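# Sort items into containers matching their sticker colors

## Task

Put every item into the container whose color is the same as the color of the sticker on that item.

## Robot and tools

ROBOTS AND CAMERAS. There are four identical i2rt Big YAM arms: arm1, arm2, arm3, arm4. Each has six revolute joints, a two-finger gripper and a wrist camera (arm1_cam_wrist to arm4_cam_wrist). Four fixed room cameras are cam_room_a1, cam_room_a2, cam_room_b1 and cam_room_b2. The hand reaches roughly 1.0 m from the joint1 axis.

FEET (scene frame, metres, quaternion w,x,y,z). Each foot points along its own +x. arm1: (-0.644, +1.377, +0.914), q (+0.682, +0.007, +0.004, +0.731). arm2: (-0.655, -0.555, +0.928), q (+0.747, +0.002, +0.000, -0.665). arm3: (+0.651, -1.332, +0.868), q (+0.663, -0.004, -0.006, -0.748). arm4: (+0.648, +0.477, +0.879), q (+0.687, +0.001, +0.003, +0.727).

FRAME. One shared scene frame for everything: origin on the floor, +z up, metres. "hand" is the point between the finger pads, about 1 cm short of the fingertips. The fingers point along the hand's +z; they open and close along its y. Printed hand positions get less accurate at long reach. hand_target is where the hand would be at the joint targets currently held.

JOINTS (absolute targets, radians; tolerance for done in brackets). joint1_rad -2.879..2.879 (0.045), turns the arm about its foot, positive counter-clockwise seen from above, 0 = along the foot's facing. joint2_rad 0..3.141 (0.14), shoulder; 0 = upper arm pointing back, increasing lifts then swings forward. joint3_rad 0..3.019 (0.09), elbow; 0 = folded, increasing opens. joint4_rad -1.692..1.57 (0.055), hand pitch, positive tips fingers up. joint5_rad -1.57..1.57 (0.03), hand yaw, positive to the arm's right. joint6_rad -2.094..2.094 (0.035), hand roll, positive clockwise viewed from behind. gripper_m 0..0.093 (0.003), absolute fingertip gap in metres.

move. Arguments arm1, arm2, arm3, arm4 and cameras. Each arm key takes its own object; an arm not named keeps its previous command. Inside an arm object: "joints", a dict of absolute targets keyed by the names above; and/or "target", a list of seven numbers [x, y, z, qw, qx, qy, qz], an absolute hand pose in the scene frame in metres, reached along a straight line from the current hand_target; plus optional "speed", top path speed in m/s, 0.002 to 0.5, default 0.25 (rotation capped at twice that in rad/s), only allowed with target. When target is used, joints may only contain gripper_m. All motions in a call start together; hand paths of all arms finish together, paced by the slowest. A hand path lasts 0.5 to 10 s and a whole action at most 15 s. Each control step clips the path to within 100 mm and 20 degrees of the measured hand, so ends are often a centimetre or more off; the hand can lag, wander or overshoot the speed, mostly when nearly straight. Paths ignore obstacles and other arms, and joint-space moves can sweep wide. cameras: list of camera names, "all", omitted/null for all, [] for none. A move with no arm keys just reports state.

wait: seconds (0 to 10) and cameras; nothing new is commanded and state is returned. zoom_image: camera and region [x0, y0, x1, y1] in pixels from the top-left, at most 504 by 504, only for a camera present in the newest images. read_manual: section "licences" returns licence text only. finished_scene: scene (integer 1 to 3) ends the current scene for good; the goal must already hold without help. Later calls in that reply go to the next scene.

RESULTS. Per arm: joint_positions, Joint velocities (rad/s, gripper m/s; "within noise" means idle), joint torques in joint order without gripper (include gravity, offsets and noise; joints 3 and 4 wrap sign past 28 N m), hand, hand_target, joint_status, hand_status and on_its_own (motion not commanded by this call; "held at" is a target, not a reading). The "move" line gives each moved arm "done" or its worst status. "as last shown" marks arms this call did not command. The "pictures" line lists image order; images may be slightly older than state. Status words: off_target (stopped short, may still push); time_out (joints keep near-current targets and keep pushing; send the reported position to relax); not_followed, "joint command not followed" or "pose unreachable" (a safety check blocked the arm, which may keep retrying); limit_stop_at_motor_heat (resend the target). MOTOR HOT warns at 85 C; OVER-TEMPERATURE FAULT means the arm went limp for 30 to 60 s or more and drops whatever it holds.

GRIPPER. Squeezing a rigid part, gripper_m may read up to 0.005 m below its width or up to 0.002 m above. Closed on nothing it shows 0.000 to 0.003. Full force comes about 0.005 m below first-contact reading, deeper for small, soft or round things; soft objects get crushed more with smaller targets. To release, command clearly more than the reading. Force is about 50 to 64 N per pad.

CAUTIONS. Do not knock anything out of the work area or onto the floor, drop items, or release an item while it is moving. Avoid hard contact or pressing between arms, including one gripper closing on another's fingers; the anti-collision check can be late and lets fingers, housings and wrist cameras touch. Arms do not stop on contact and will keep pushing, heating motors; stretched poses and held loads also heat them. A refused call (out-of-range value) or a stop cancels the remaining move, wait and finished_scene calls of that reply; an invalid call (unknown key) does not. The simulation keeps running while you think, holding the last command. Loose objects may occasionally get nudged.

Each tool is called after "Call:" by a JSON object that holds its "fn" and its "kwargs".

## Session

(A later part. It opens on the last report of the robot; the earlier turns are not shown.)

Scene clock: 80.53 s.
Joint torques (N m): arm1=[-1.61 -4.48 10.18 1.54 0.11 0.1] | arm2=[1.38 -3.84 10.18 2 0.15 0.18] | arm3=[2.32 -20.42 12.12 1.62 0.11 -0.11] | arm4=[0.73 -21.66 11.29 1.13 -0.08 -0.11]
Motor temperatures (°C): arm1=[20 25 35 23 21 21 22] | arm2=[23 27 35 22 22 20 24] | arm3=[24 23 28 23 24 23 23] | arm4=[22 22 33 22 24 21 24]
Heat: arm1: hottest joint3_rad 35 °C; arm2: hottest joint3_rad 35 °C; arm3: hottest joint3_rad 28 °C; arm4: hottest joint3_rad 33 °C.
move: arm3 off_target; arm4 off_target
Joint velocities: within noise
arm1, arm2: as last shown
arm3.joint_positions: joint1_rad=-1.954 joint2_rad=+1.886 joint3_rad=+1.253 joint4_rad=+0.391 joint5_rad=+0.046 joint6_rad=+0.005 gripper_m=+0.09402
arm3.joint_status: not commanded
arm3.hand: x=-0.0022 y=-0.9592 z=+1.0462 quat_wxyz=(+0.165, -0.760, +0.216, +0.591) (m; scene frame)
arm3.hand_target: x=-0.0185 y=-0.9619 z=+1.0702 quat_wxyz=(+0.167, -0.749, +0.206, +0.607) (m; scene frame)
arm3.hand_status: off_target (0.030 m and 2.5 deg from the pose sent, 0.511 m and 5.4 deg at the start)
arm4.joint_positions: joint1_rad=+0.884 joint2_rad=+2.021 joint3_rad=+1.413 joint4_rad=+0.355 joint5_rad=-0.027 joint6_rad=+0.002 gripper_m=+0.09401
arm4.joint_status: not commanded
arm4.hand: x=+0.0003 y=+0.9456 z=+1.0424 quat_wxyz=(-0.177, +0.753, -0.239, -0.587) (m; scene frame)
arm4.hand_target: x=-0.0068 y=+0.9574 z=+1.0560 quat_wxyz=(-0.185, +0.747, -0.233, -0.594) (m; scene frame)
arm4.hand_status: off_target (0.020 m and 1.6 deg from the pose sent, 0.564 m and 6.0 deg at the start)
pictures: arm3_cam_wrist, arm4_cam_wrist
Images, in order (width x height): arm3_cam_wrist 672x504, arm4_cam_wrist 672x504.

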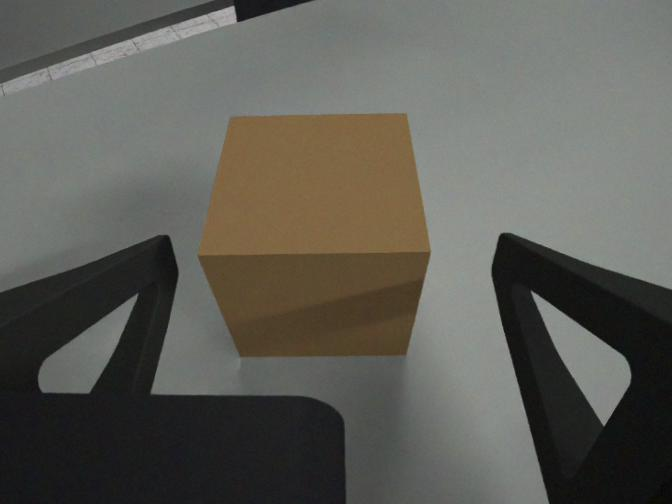

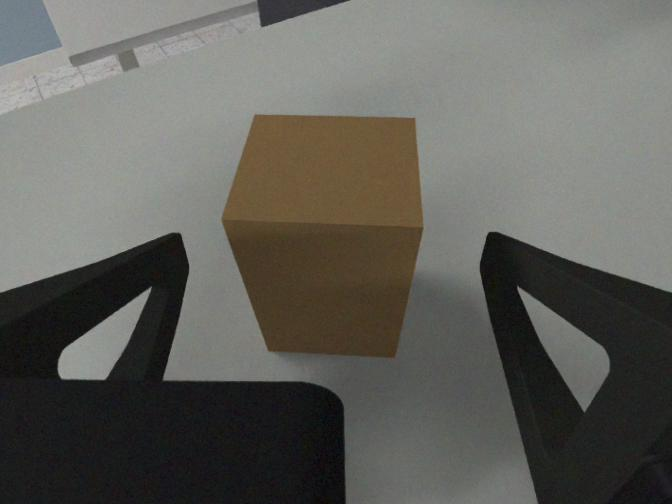

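Call:
{"fn": "move", "kwargs": {"arm3": {"joints": {"gripper_m": 0.03}}, "arm4": {"joints": {"gripper_m": 0.03}}, "cameras": []}}

Call:
{"fn": "move", "kwargs": {"arm3": {"target": [0.365, -1.167, 1.25, 0.167, -0.749, 0.206, 0.607], "speed": 0.45}, "arm4": {"target": [0.352, 0.683, 1.25, 0.185, -0.747, 0.233, 0.594], "speed": 0.45}, "cameras": []}}

Call:
{"fn": "move", "kwargs": {"arm3": {"joints": {"joint1_rad": 1.756, "joint2_rad": 0.4, "joint3_rad": 0.9, "joint4_rad": -1.5, "joint5_rad": 0, "joint6_rad": -1.57}}, "arm4": {"joints": {"joint1_rad": -1.912, "joint2_rad": 0.4, "joint3_rad": 0.9, "joint4_rad": -1.5, "joint5_rad": 0, "joint6_rad": -0.24}}, "cameras": []}}

Call:
{"fn": "move", "kwargs": {"arm3": {"target": [1.19, -1.297, 0.95, -0.06, -0.727, 0.681, -0.064], "speed": 0.45}, "arm4": {"target": [1.101, 0.344, 0.95, -0.087, 0.024, 0.996, 0.002], "speed": 0.45}, "cameras": ["arm3_cam_wrist", "arm4_cam_wrist", "cam_room_a1", "cam_room_a2"]}}

Scene clock: 97.30 s.
Joint torques (N m): arm1=[-1.08 -4.01 10.18 1.46 0.1 0.09] | arm2=[1.32 -3.72 10.21 1.99 0.16 0.18] | arm3=[2.43 -20.6 12.18 1.65 0.1 -0.11] | arm4=[0.15 -21.6 11.44 1.13 -0.04 -0.1]
Motor temperatures (°C): arm1=[20 25 34 23 21 21 22] | arm2=[23 26 33 22 22 20 23] | arm3=[24 24 30 23 24 23 23] | arm4=[22 22 36 22 24 21 24]
Heat: arm1: hottest joint3_rad 34 °C; arm2: hottest joint3_rad 33 °C; arm3: hottest joint3_rad 30 °C; arm4: hottest joint3_rad 36 °C.
move: arm3 off_target; arm4 off_target
Joint velocities: within noise
arm1, arm2: as last shown
arm3.joint_positions: joint1_rad=-1.954 joint2_rad=+1.886 joint3_rad=+1.253 joint4_rad=+0.391 joint5_rad=+0.046 joint6_rad=+0.005 gripper_m=+0.05258
arm3.joint_status: gripper_m off_target (ended at +0.05261, target +0.03000)
arm3.hand: x=-0.0022 y=-0.9593 z=+1.0462 quat_wxyz=(+0.165, -0.760, +0.216, +0.591) (m; scene frame)
arm3.hand_target: x=-0.0185 y=-0.9619 z=+1.0702 quat_wxyz=(+0.167, -0.749, +0.206, +0.607) (m; scene frame)
arm3.hand_status: not commanded
arm4.joint_positions: joint1_rad=+0.884 joint2_rad=+2.021 joint3_rad=+1.413 joint4_rad=+0.355 joint5_rad=-0.028 joint6_rad=-0.001 gripper_m=+0.04417
arm4.joint_status: gripper_m off_target (ended at +0.04419, target +0.03000)
arm4.hand: x=+0.0002 y=+0.9455 z=+1.0424 quat_wxyz=(-0.178, +0.753, -0.238, -0.587) (m; scene frame)
arm4.hand_target: x=-0.0069 y=+0.9574 z=+1.0560 quat_wxyz=(-0.185, +0.747, -0.233, -0.594) (m; scene frame)
arm4.hand_status: not commanded
pictures: none
No camera images: "cameras" was empty.

Scene clock: 99.27 s.
Joint torques (N m): arm1=[-1.73 -4.31 10.19 1.4 0.13 0.14] | arm2=[1.26 -3.78 10.15 1.95 0.15 0.18] | arm3=[2.08 -0.21 11.18 1.78 0.1 -0.09] | arm4=[1.44 -0.85 10.43 1.28 0.23 0.02]
Motor temperatures (°C): arm1=[20 25 34 23 21 21 22] | arm2=[23 26 33 22 22 20 23] | arm3=[24 24 30 23 24 23 23] | arm4=[22 22 36 22 24 21 25]
Heat: arm1: hottest joint3_rad 34 °C; arm2: hottest joint3_rad 33 °C; arm3: hottest joint3_rad 30 °C; arm4: hottest joint3_rad 36 °C.
move: arm3 done; arm4 done
Joint velocities: within noise
arm1, arm2: as last shown
arm3.joint_positions: joint1_rad=-1.939 joint2_rad=+0.456 joint3_rad=+0.641 joint4_rad=-0.401 joint5_rad=+0.061 joint6_rad=+0.005 gripper_m=+0.05258
arm3.joint_status: not commanded
arm3.hand: x=+0.3668 y=-1.1632 z=+1.2408 quat_wxyz=(+0.168, -0.752, +0.213, +0.601) (m; scene frame)
arm3.hand_target: x=+0.3652 y=-1.1670 z=+1.2499 quat_wxyz=(+0.167, -0.749, +0.206, +0.607) (m; scene frame)
arm3.hand_status: done (0.010 m and 1.1 deg from the pose sent, 0.469 m and 2.5 deg at the start)
arm4.joint_positions: joint1_rad=+0.911 joint2_rad=+0.571 joint3_rad=+0.649 joint4_rad=-0.307 joint5_rad=+0.005 joint6_rad=-0.001 gripper_m=+0.04417
arm4.joint_status: not commanded
arm4.hand: x=+0.3537 y=+0.6842 z=+1.2459 quat_wxyz=(-0.185, +0.747, -0.235, -0.594) (m; scene frame)
arm4.hand_target: x=+0.3520 y=+0.6830 z=+1.2501 quat_wxyz=(-0.185, +0.747, -0.233, -0.594) (m; scene frame)
arm4.hand_status: done (0.005 m and 0.3 deg from the pose sent, 0.486 m and 1.5 deg at the start)
pictures: none
No camera images: "cameras" was empty.

Scene clock: 101.83 s.
Joint torques (N m): arm1=[-1.79 -4.66 10.22 1.46 0.07 0.11] | arm2=[1.38 -3.84 10.21 1.98 0.15 0.18] | arm3=[2.08 2.73 11.17 0.77 -0.02 -0.09] | arm4=[0.38 3.72 9.03 0.64 0 -0.06]
Motor temperatures (°C): arm1=[20 25 34 23 21 21 22] | arm2=[23 26 33 22 22 20 23] | arm3=[24 24 30 23 24 23 23] | arm4=[22 23 36 22 24 21 25]
Heat: arm1: hottest joint3_rad 34 °C; arm2: hottest joint3_rad 33 °C; arm3: hottest joint3_rad 30 °C; arm4: hottest joint3_rad 36 °C.
move: arm3 done; arm4 done
Joint velocities: within noise
arm1, arm2: as last shown
arm3.joint_positions: joint1_rad=+1.745 joint2_rad=+0.400 joint3_rad=+0.870 joint4_rad=-1.495 joint5_rad=-0.001 joint6_rad=-1.562 gripper_m=+0.05261
arm3.joint_status: all done
arm3.hand: x=+0.8181 y=-1.3188 z=+1.1708 quat_wxyz=(-0.192, +0.697, -0.664, +0.189) (m; scene frame)
arm3.hand_target: x=+0.8179 y=-1.3169 z=+1.1845 quat_wxyz=(-0.201, +0.701, -0.655, +0.197) (m; scene frame)
arm3.hand_status: not commanded
arm4.joint_positions: joint1_rad=-1.909 joint2_rad=+0.396 joint3_rad=+0.888 joint4_rad=-1.491 joint5_rad=+0.001 joint6_rad=-0.226 gripper_m=+0.04416
arm4.joint_status: all done
arm4.hand: x=+0.8108 y=+0.4309 z=+1.1917 quat_wxyz=(-0.271, -0.026, -0.959, +0.073) (m; scene frame)
arm4.hand_target: x=+0.8100 y=+0.4309 z=+1.1951 quat_wxyz=(-0.269, -0.021, -0.960, +0.075) (m; scene frame)
arm4.hand_status: not commanded
pictures: none
No camera images: "cameras" was empty.

Scene clock: 103.63 s.
Joint torques (N m): arm1=[-1.38 -3.72 10.03 1.22 0.07 0.1] | arm2=[1.32 -3.78 10.21 1.98 0.16 0.19] | arm3=[1.9 -20.66 11.25 -0.68 0.16 0.01] | arm4=[1.32 -18.32 9.5 -0.9 0.22 0.07]
Motor temperatures (°C): arm1=[20 25 34 23 21 21 22] | arm2=[23 26 33 22 22 20 23] | arm3=[24 24 30 23 24 23 23] | arm4=[22 23 36 22 24 21 25]
Heat: arm1: hottest joint3_rad 34 °C; arm2: hottest joint3_rad 33 °C; arm3: hottest joint3_rad 30 °C; arm4: hottest joint3_rad 36 °C.
move: arm3 off_target; arm4 off_target
Joint velocities: within noise
arm1, arm2: as last shown
arm3.joint_positions: joint1_rad=+1.792 joint2_rad=+1.862 joint3_rad=+1.392 joint4_rad=-1.165 joint5_rad=+0.158 joint6_rad=-1.529 gripper_m=+0.05261
arm3.joint_status: not commanded
arm3.hand: x=+1.1715 y=-1.3058 z=+0.9253 quat_wxyz=(+0.080, +0.726, -0.681, +0.044) (m; scene frame)
arm3.hand_target: x=+1.1888 y=-1.2970 z=+0.9503 quat_wxyz=(+0.060, +0.727, -0.681, +0.064) (m; scene frame)
arm3.hand_status: off_target (0.032 m and 3.3 deg from the pose sent, 0.433 m and 32.6 deg at the start)
arm4.joint_positions: joint1_rad=-1.907 joint2_rad=+1.801 joint3_rad=+1.286 joint4_rad=-1.262 joint5_rad=+0.030 joint6_rad=-0.226 gripper_m=+0.04417
arm4.joint_status: not commanded
arm4.hand: x=+1.0849 y=+0.3459 z=+0.9325 quat_wxyz=(+0.106, -0.026, -0.994, -0.009) (m; scene frame)
arm4.hand_target: x=+1.1003 y=+0.3443 z=+0.9502 quat_wxyz=(+0.087, -0.024, -0.996, -0.002) (m; scene frame)
arm4.hand_status: off_target (0.024 m and 2.4 deg from the pose sent, 0.388 m and 42.4 deg at the start)
pictures: arm3_cam_wrist, arm4_cam_wrist, cam_room_a1, cam_room_a2
Images, in order (width x height): arm3_cam_wrist 672x504, arm4_cam_wrist 672x504, cam_room_a1 672x504, cam_room_a2 672x504.

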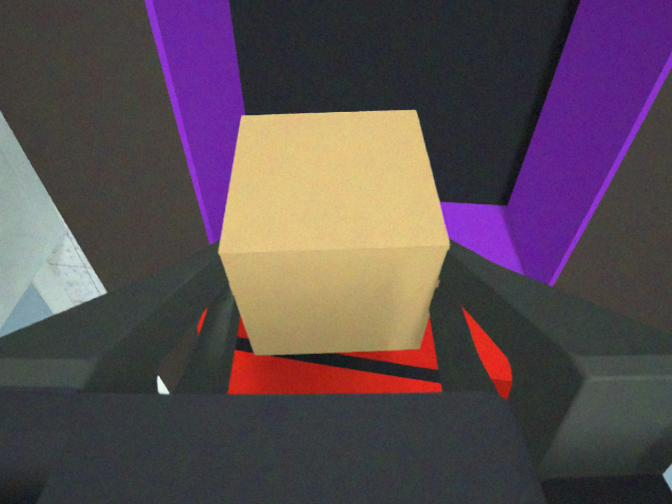

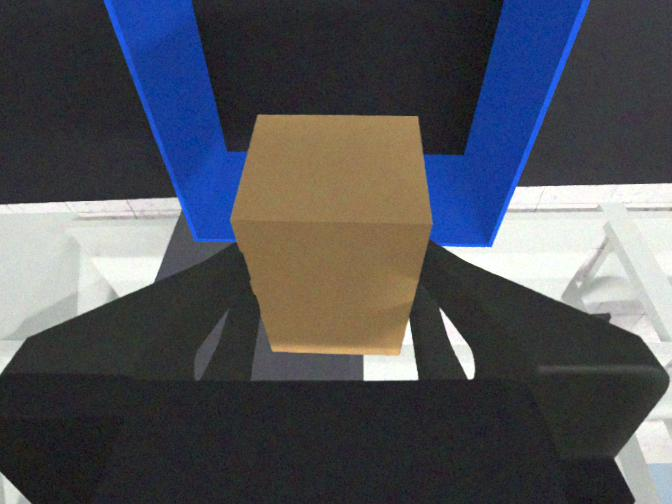

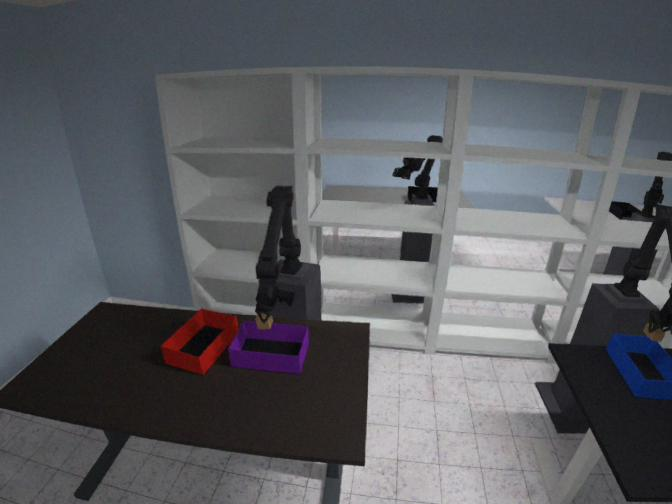

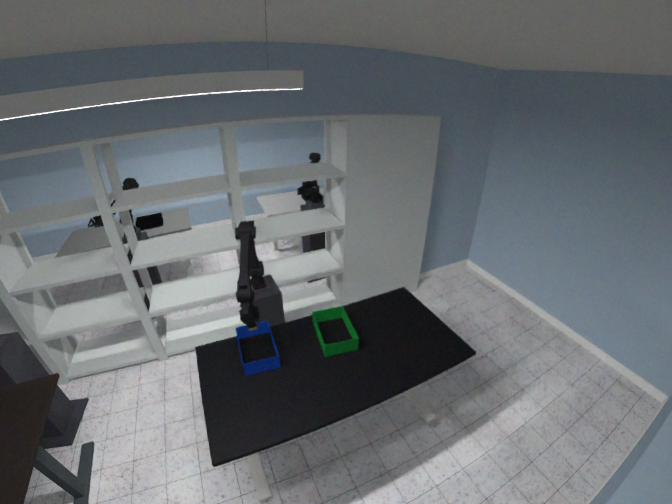

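Call:
{"fn": "move", "kwargs": {"arm3": {"target": [1.208, -1.295, 0.757, -0.06, -0.727, 0.681, -0.064], "speed": 0.2}, "arm4": {"target": [1.108, 0.344, 0.752, -0.087, 0.024, 0.996, 0.002], "speed": 0.2}, "cameras": ["arm3_cam_wrist", "arm4_cam_wrist"]}}

Scene clock: 112.47 s.
Joint torques (N m): arm1=[-1.61 -3.84 10.28 1.28 0.09 0.14] | arm2=[1.32 -3.72 10.18 1.96 0.15 0.19] | arm3=[1.79 -16.79 6.68 0.72 -0.41 -0.04] | arm4=[1.26 -18.61 5.41 0.02 0.2 0.13]
Motor temperatures (°C): arm1=[20 25 34 23 21 21 21] | arm2=[23 26 33 22 22 20 23] | arm3=[24 24 31 23 24 23 24] | arm4=[22 23 37 22 24 21 25]
Heat: arm1: hottest joint3_rad 34 °C; arm2: hottest joint3_rad 33 °C; arm3: hottest joint3_rad 31 °C; arm4: hottest joint3_rad 37 °C.
move: arm3 off_target; arm4 done
Joint velocities: within noise
arm1, arm2: as last shown
arm3.joint_positions: joint1_rad=+1.799 joint2_rad=+2.120 joint3_rad=+1.368 joint4_rad=-0.806 joint5_rad=+0.174 joint6_rad=-1.518 gripper_m=+0.05261
arm3.joint_status: not commanded
arm3.hand: x=+1.2107 y=-1.3031 z=+0.7815 quat_wxyz=(+0.056, +0.722, -0.685, +0.075) (m; scene frame)
arm3.hand_target: x=+1.2070 y=-1.2953 z=+0.7579 quat_wxyz=(+0.060, +0.727, -0.681, +0.064) (m; scene frame)
arm3.hand_status: off_target (0.026 m and 1.5 deg from the pose sent, 0.172 m and 3.3 deg at the start)
arm4.joint_positions: joint1_rad=-1.903 joint2_rad=+2.122 joint3_rad=+1.230 joint4_rad=-0.854 joint5_rad=+0.030 joint6_rad=-0.226 gripper_m=+0.04417
arm4.joint_status: not commanded
arm4.hand: x=+1.1026 y=+0.3422 z=+0.7556 quat_wxyz=(+0.091, -0.024, -0.996, -0.005) (m; scene frame)
arm4.hand_target: x=+1.1079 y=+0.3441 z=+0.7520 quat_wxyz=(+0.087, -0.024, -0.996, -0.002) (m; scene frame)
arm4.hand_status: done (0.007 m and 0.6 deg from the pose sent, 0.182 m and 2.4 deg at the start)
pictures: arm3_cam_wrist, arm4_cam_wrist
Images, in order (width x height): arm3_cam_wrist 672x504, arm4_cam_wrist 672x504.

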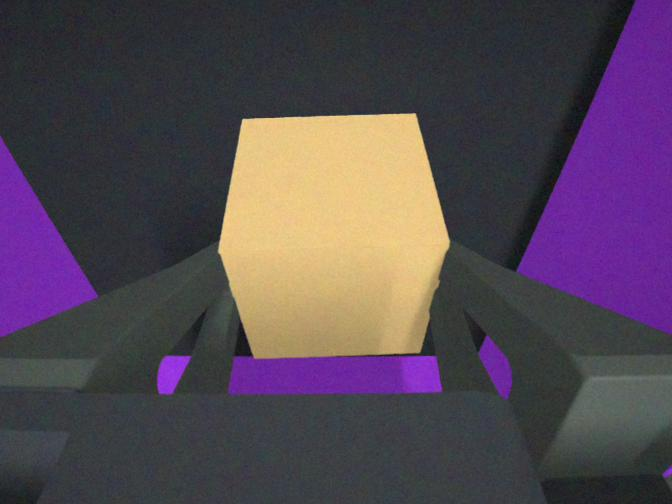

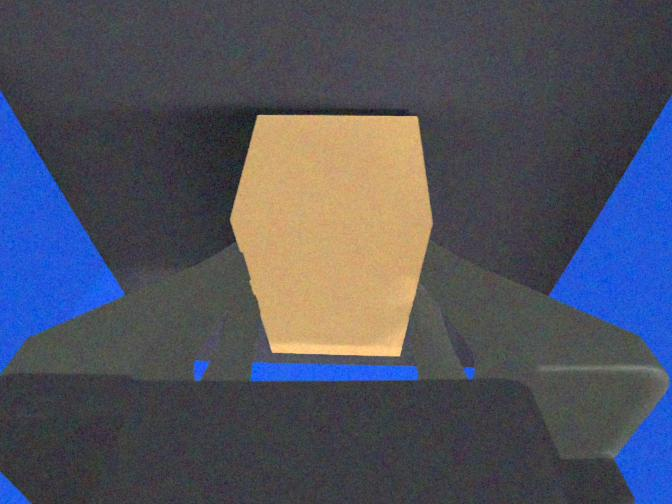

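Call:
{"fn": "move", "kwargs": {"arm3": {"target": [1.208, -1.295, 0.749, -0.06, -0.727, 0.681, -0.064], "speed": 0.1}, "arm4": {"target": [1.108, 0.344, 0.741, -0.087, 0.024, 0.996, 0.002], "speed": 0.1}, "cameras": []}}

Scene clock: 116.70 s.
Joint torques (N m): arm1=[-1.49 -4.13 10.15 1.33 0.1 0.07] | arm2=[1.38 -3.78 10.19 1.99 0.14 0.17] | arm3=[1.85 -15.62 6.5 0.7 -0.39 -0.04] | arm4=[1.49 -16.32 5.44 0.61 0.21 0.15]
Motor temperatures (°C): arm1=[20 25 34 23 21 21 21] | arm2=[23 26 33 22 22 20 23] | arm3=[24 24 30 23 24 23 24] | arm4=[22 23 36 22 24 21 25]
Heat: arm1: hottest joint3_rad 34 °C; arm2: hottest joint3_rad 33 °C; arm3: hottest joint3_rad 30 °C; arm4: hottest joint3_rad 36 °C.
move: arm3 off_target; arm4 off_target
Joint velocities: within noise
arm1, arm2: as last shown
arm3.joint_positions: joint1_rad=+1.799 joint2_rad=+2.120 joint3_rad=+1.368 joint4_rad=-0.791 joint5_rad=+0.174 joint6_rad=-1.517 gripper_m=+0.05262
arm3.joint_status: not commanded
arm3.hand: x=+1.2144 y=-1.3027 z=+0.7816 quat_wxyz=(+0.050, +0.722, -0.686, +0.080) (m; scene frame)
arm3.hand_target: x=+1.2064 y=-1.2954 z=+0.7505 quat_wxyz=(+0.060, +0.727, -0.681, +0.064) (m; scene frame)
arm3.hand_status: off_target (0.034 m and 2.3 deg from the pose sent, 0.034 m and 1.5 deg at the start)
arm4.joint_positions: joint1_rad=-1.903 joint2_rad=+2.122 joint3_rad=+1.230 joint4_rad=-0.849 joint5_rad=+0.030 joint6_rad=-0.226 gripper_m=+0.04417
arm4.joint_status: not commanded
arm4.hand: x=+1.1037 y=+0.3419 z=+0.7554 quat_wxyz=(+0.089, -0.024, -0.996, -0.005) (m; scene frame)
arm4.hand_target: x=+1.1075 y=+0.3441 z=+0.7414 quat_wxyz=(+0.087, -0.024, -0.996, -0.002) (m; scene frame)
arm4.hand_status: off_target (0.015 m and 0.4 deg from the pose sent, 0.016 m and 0.6 deg at the start)
pictures: none
No camera images: "cameras" was empty.

Both in contact. Release and withdraw.

Call:
{"fn": "move", "kwargs": {"arm3": {"joints": {"gripper_m": 0.075}}, "arm4": {"joints": {"gripper_m": 0.07}}, "cameras": []}}

Call:
{"fn": "move", "kwargs": {"arm3": {"target": [1.208, -1.295, 0.93, -0.06, -0.727, 0.681, -0.064], "speed": 0.4}, "arm4": {"target": [1.108, 0.344, 0.93, -0.087, 0.024, 0.996, 0.002], "speed": 0.4}, "cameras": ["arm3_cam_wrist", "arm4_cam_wrist"]}}

Scene clock: 121.50 s.
Joint torques (N m): arm1=[-1.85 -4.19 10.15 1.57 0.1 0.08] | arm2=[1.2 -3.84 10.21 1.99 0.15 0.18] | arm3=[1.67 -20.78 6.09 0.12 -0.04 -0.06] | arm4=[1.38 -17.32 5.45 0.05 0.19 0.12]
Motor temperatures (°C): arm1=[20 25 34 23 21 21 21] | arm2=[23 26 33 22 22 20 23] | arm3=[24 24 30 23 24 23 24] | arm4=[22 24 36 22 24 21 25]
Heat: arm1: hottest joint3_rad 34 °C; arm2: hottest joint3_rad 33 °C; arm3: hottest joint3_rad 30 °C; arm4: hottest joint3_rad 36 °C.
move: arm3 done; arm4 done
Joint velocities: within noise
arm1.joint_positions: joint1_rad=-2.253 joint2_rad=+1.182 joint3_rad=+0.518 joint4_rad=+0.573 joint5_rad=+0.007 joint6_rad=+0.002 gripper_m=+0.07496
arm1.joint_status: not commanded
arm1.hand: x=-0.2426 y=+1.0951 z=+1.1555 quat_wxyz=(-0.636, -0.225, -0.709, +0.206) (m; scene frame)
arm1.hand_target: x=-0.2402 y=+1.0961 z=+1.1500 quat_wxyz=(-0.631, -0.228, -0.714, +0.201) (m; scene frame)
arm1.hand_status: not commanded
arm2.joint_positions: joint1_rad=+0.914 joint2_rad=+0.887 joint3_rad=+0.380 joint4_rad=+0.404 joint5_rad=+0.001 joint6_rad=-0.015 gripper_m=+0.08193
arm2.joint_status: not commanded
arm2.hand: x=-0.3008 y=-0.7693 z=+1.1840 quat_wxyz=(-0.644, -0.194, -0.717, +0.182) (m; scene frame)
arm2.hand_target: x=-0.3003 y=-0.7669 z=+1.1702 quat_wxyz=(-0.632, -0.200, -0.728, +0.174) (m; scene frame)
arm2.hand_status: not commanded
arm3.joint_positions: joint1_rad=+1.799 joint2_rad=+2.177 joint3_rad=+1.368 joint4_rad=-0.780 joint5_rad=+0.165 joint6_rad=-1.517 gripper_m=+0.07496
arm3.joint_status: all done
arm3.hand: x=+1.2038 y=-1.3027 z=+0.7511 quat_wxyz=(+0.065, +0.723, -0.685, +0.062) (m; scene frame)
arm3.hand_target: x=+1.2064 y=-1.2955 z=+0.7504 quat_wxyz=(+0.060, +0.727, -0.681, +0.064) (m; scene frame)
arm3.hand_status: not commanded
arm4.joint_positions: joint1_rad=-1.903 joint2_rad=+2.127 joint3_rad=+1.230 joint4_rad=-0.831 joint5_rad=+0.030 joint6_rad=-0.226 gripper_m=+0.06992
arm4.joint_status: all done
arm4.hand: x=+1.1067 y=+0.3411 z=+0.7522 quat_wxyz=(+0.082, -0.024, -0.996, -0.003) (m; scene frame)
arm4.hand_target: x=+1.1076 y=+0.3441 z=+0.7414 quat_wxyz=(+0.087, -0.024, -0.996, -0.002) (m; scene frame)
arm4.hand_status: not commanded
pictures: none
No camera images: "cameras" was empty.

Scene clock: 122.83 s.
Joint torques (N m): arm1=[-1.85 -4.25 10.09 1.43 0.04 0.09] | arm2=[1.38 -3.78 10.22 1.96 0.16 0.18] | arm3=[1.55 -18.78 9.52 -0.46 -0.04 -0.08] | arm4=[1.44 -15.5 8.12 -0.44 0.2 0.13]
Motor temperatures (°C): arm1=[20 25 34 23 21 21 21] | arm2=[23 25 33 22 22 20 23] | arm3=[24 25 30 23 24 23 24] | arm4=[22 24 36 22 24 21 25]
Heat: arm1: hottest joint3_rad 34 °C; arm2: hottest joint3_rad 33 °C; arm3: hottest joint3_rad 30 °C; arm4: hottest joint3_rad 36 °C.
move: arm3 done; arm4 done
Joint velocities: within noise
arm1, arm2: as last shown
arm3.joint_positions: joint1_rad=+1.799 joint2_rad=+1.898 joint3_rad=+1.459 joint4_rad=-1.142 joint5_rad=+0.164 joint6_rad=-1.517 gripper_m=+0.07496
arm3.joint_status: not commanded
arm3.hand: x=+1.2018 y=-1.3004 z=+0.9291 quat_wxyz=(+0.062, +0.723, -0.685, +0.064) (m; scene frame)
arm3.hand_target: x=+1.2078 y=-1.2950 z=+0.9300 quat_wxyz=(+0.060, +0.727, -0.681, +0.064) (m; scene frame)
arm3.hand_status: done (0.008 m and 0.7 deg from the pose sent, 0.179 m and 0.8 deg at the start)
arm4.joint_positions: joint1_rad=-1.903 joint2_rad=+1.806 joint3_rad=+1.312 joint4_rad=-1.224 joint5_rad=+0.030 joint6_rad=-0.226 gripper_m=+0.06992
arm4.joint_status: not commanded
arm4.hand: x=+1.1048 y=+0.3425 z=+0.9360 quat_wxyz=(+0.078, -0.024, -0.997, -0.002) (m; scene frame)
arm4.hand_target: x=+1.1078 y=+0.3440 z=+0.9299 quat_wxyz=(+0.087, -0.024, -0.996, -0.002) (m; scene frame)
arm4.hand_status: done (0.007 m and 1.1 deg from the pose sent, 0.178 m and 0.5 deg at the start)
pictures: arm3_cam_wrist, arm4_cam_wrist
Images, in order (width x height): arm3_cam_wrist 672x504, arm4_cam_wrist 672x504.

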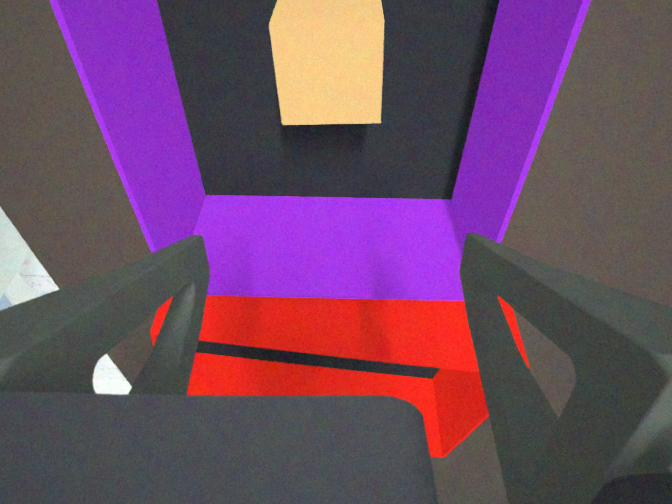

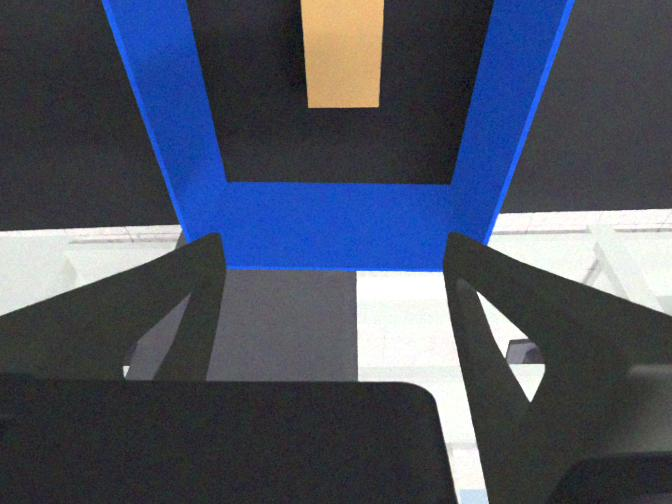

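Call:
{"fn": "finished_scene", "kwargs": {"scene": 2}}

The scene is finished: the task was done.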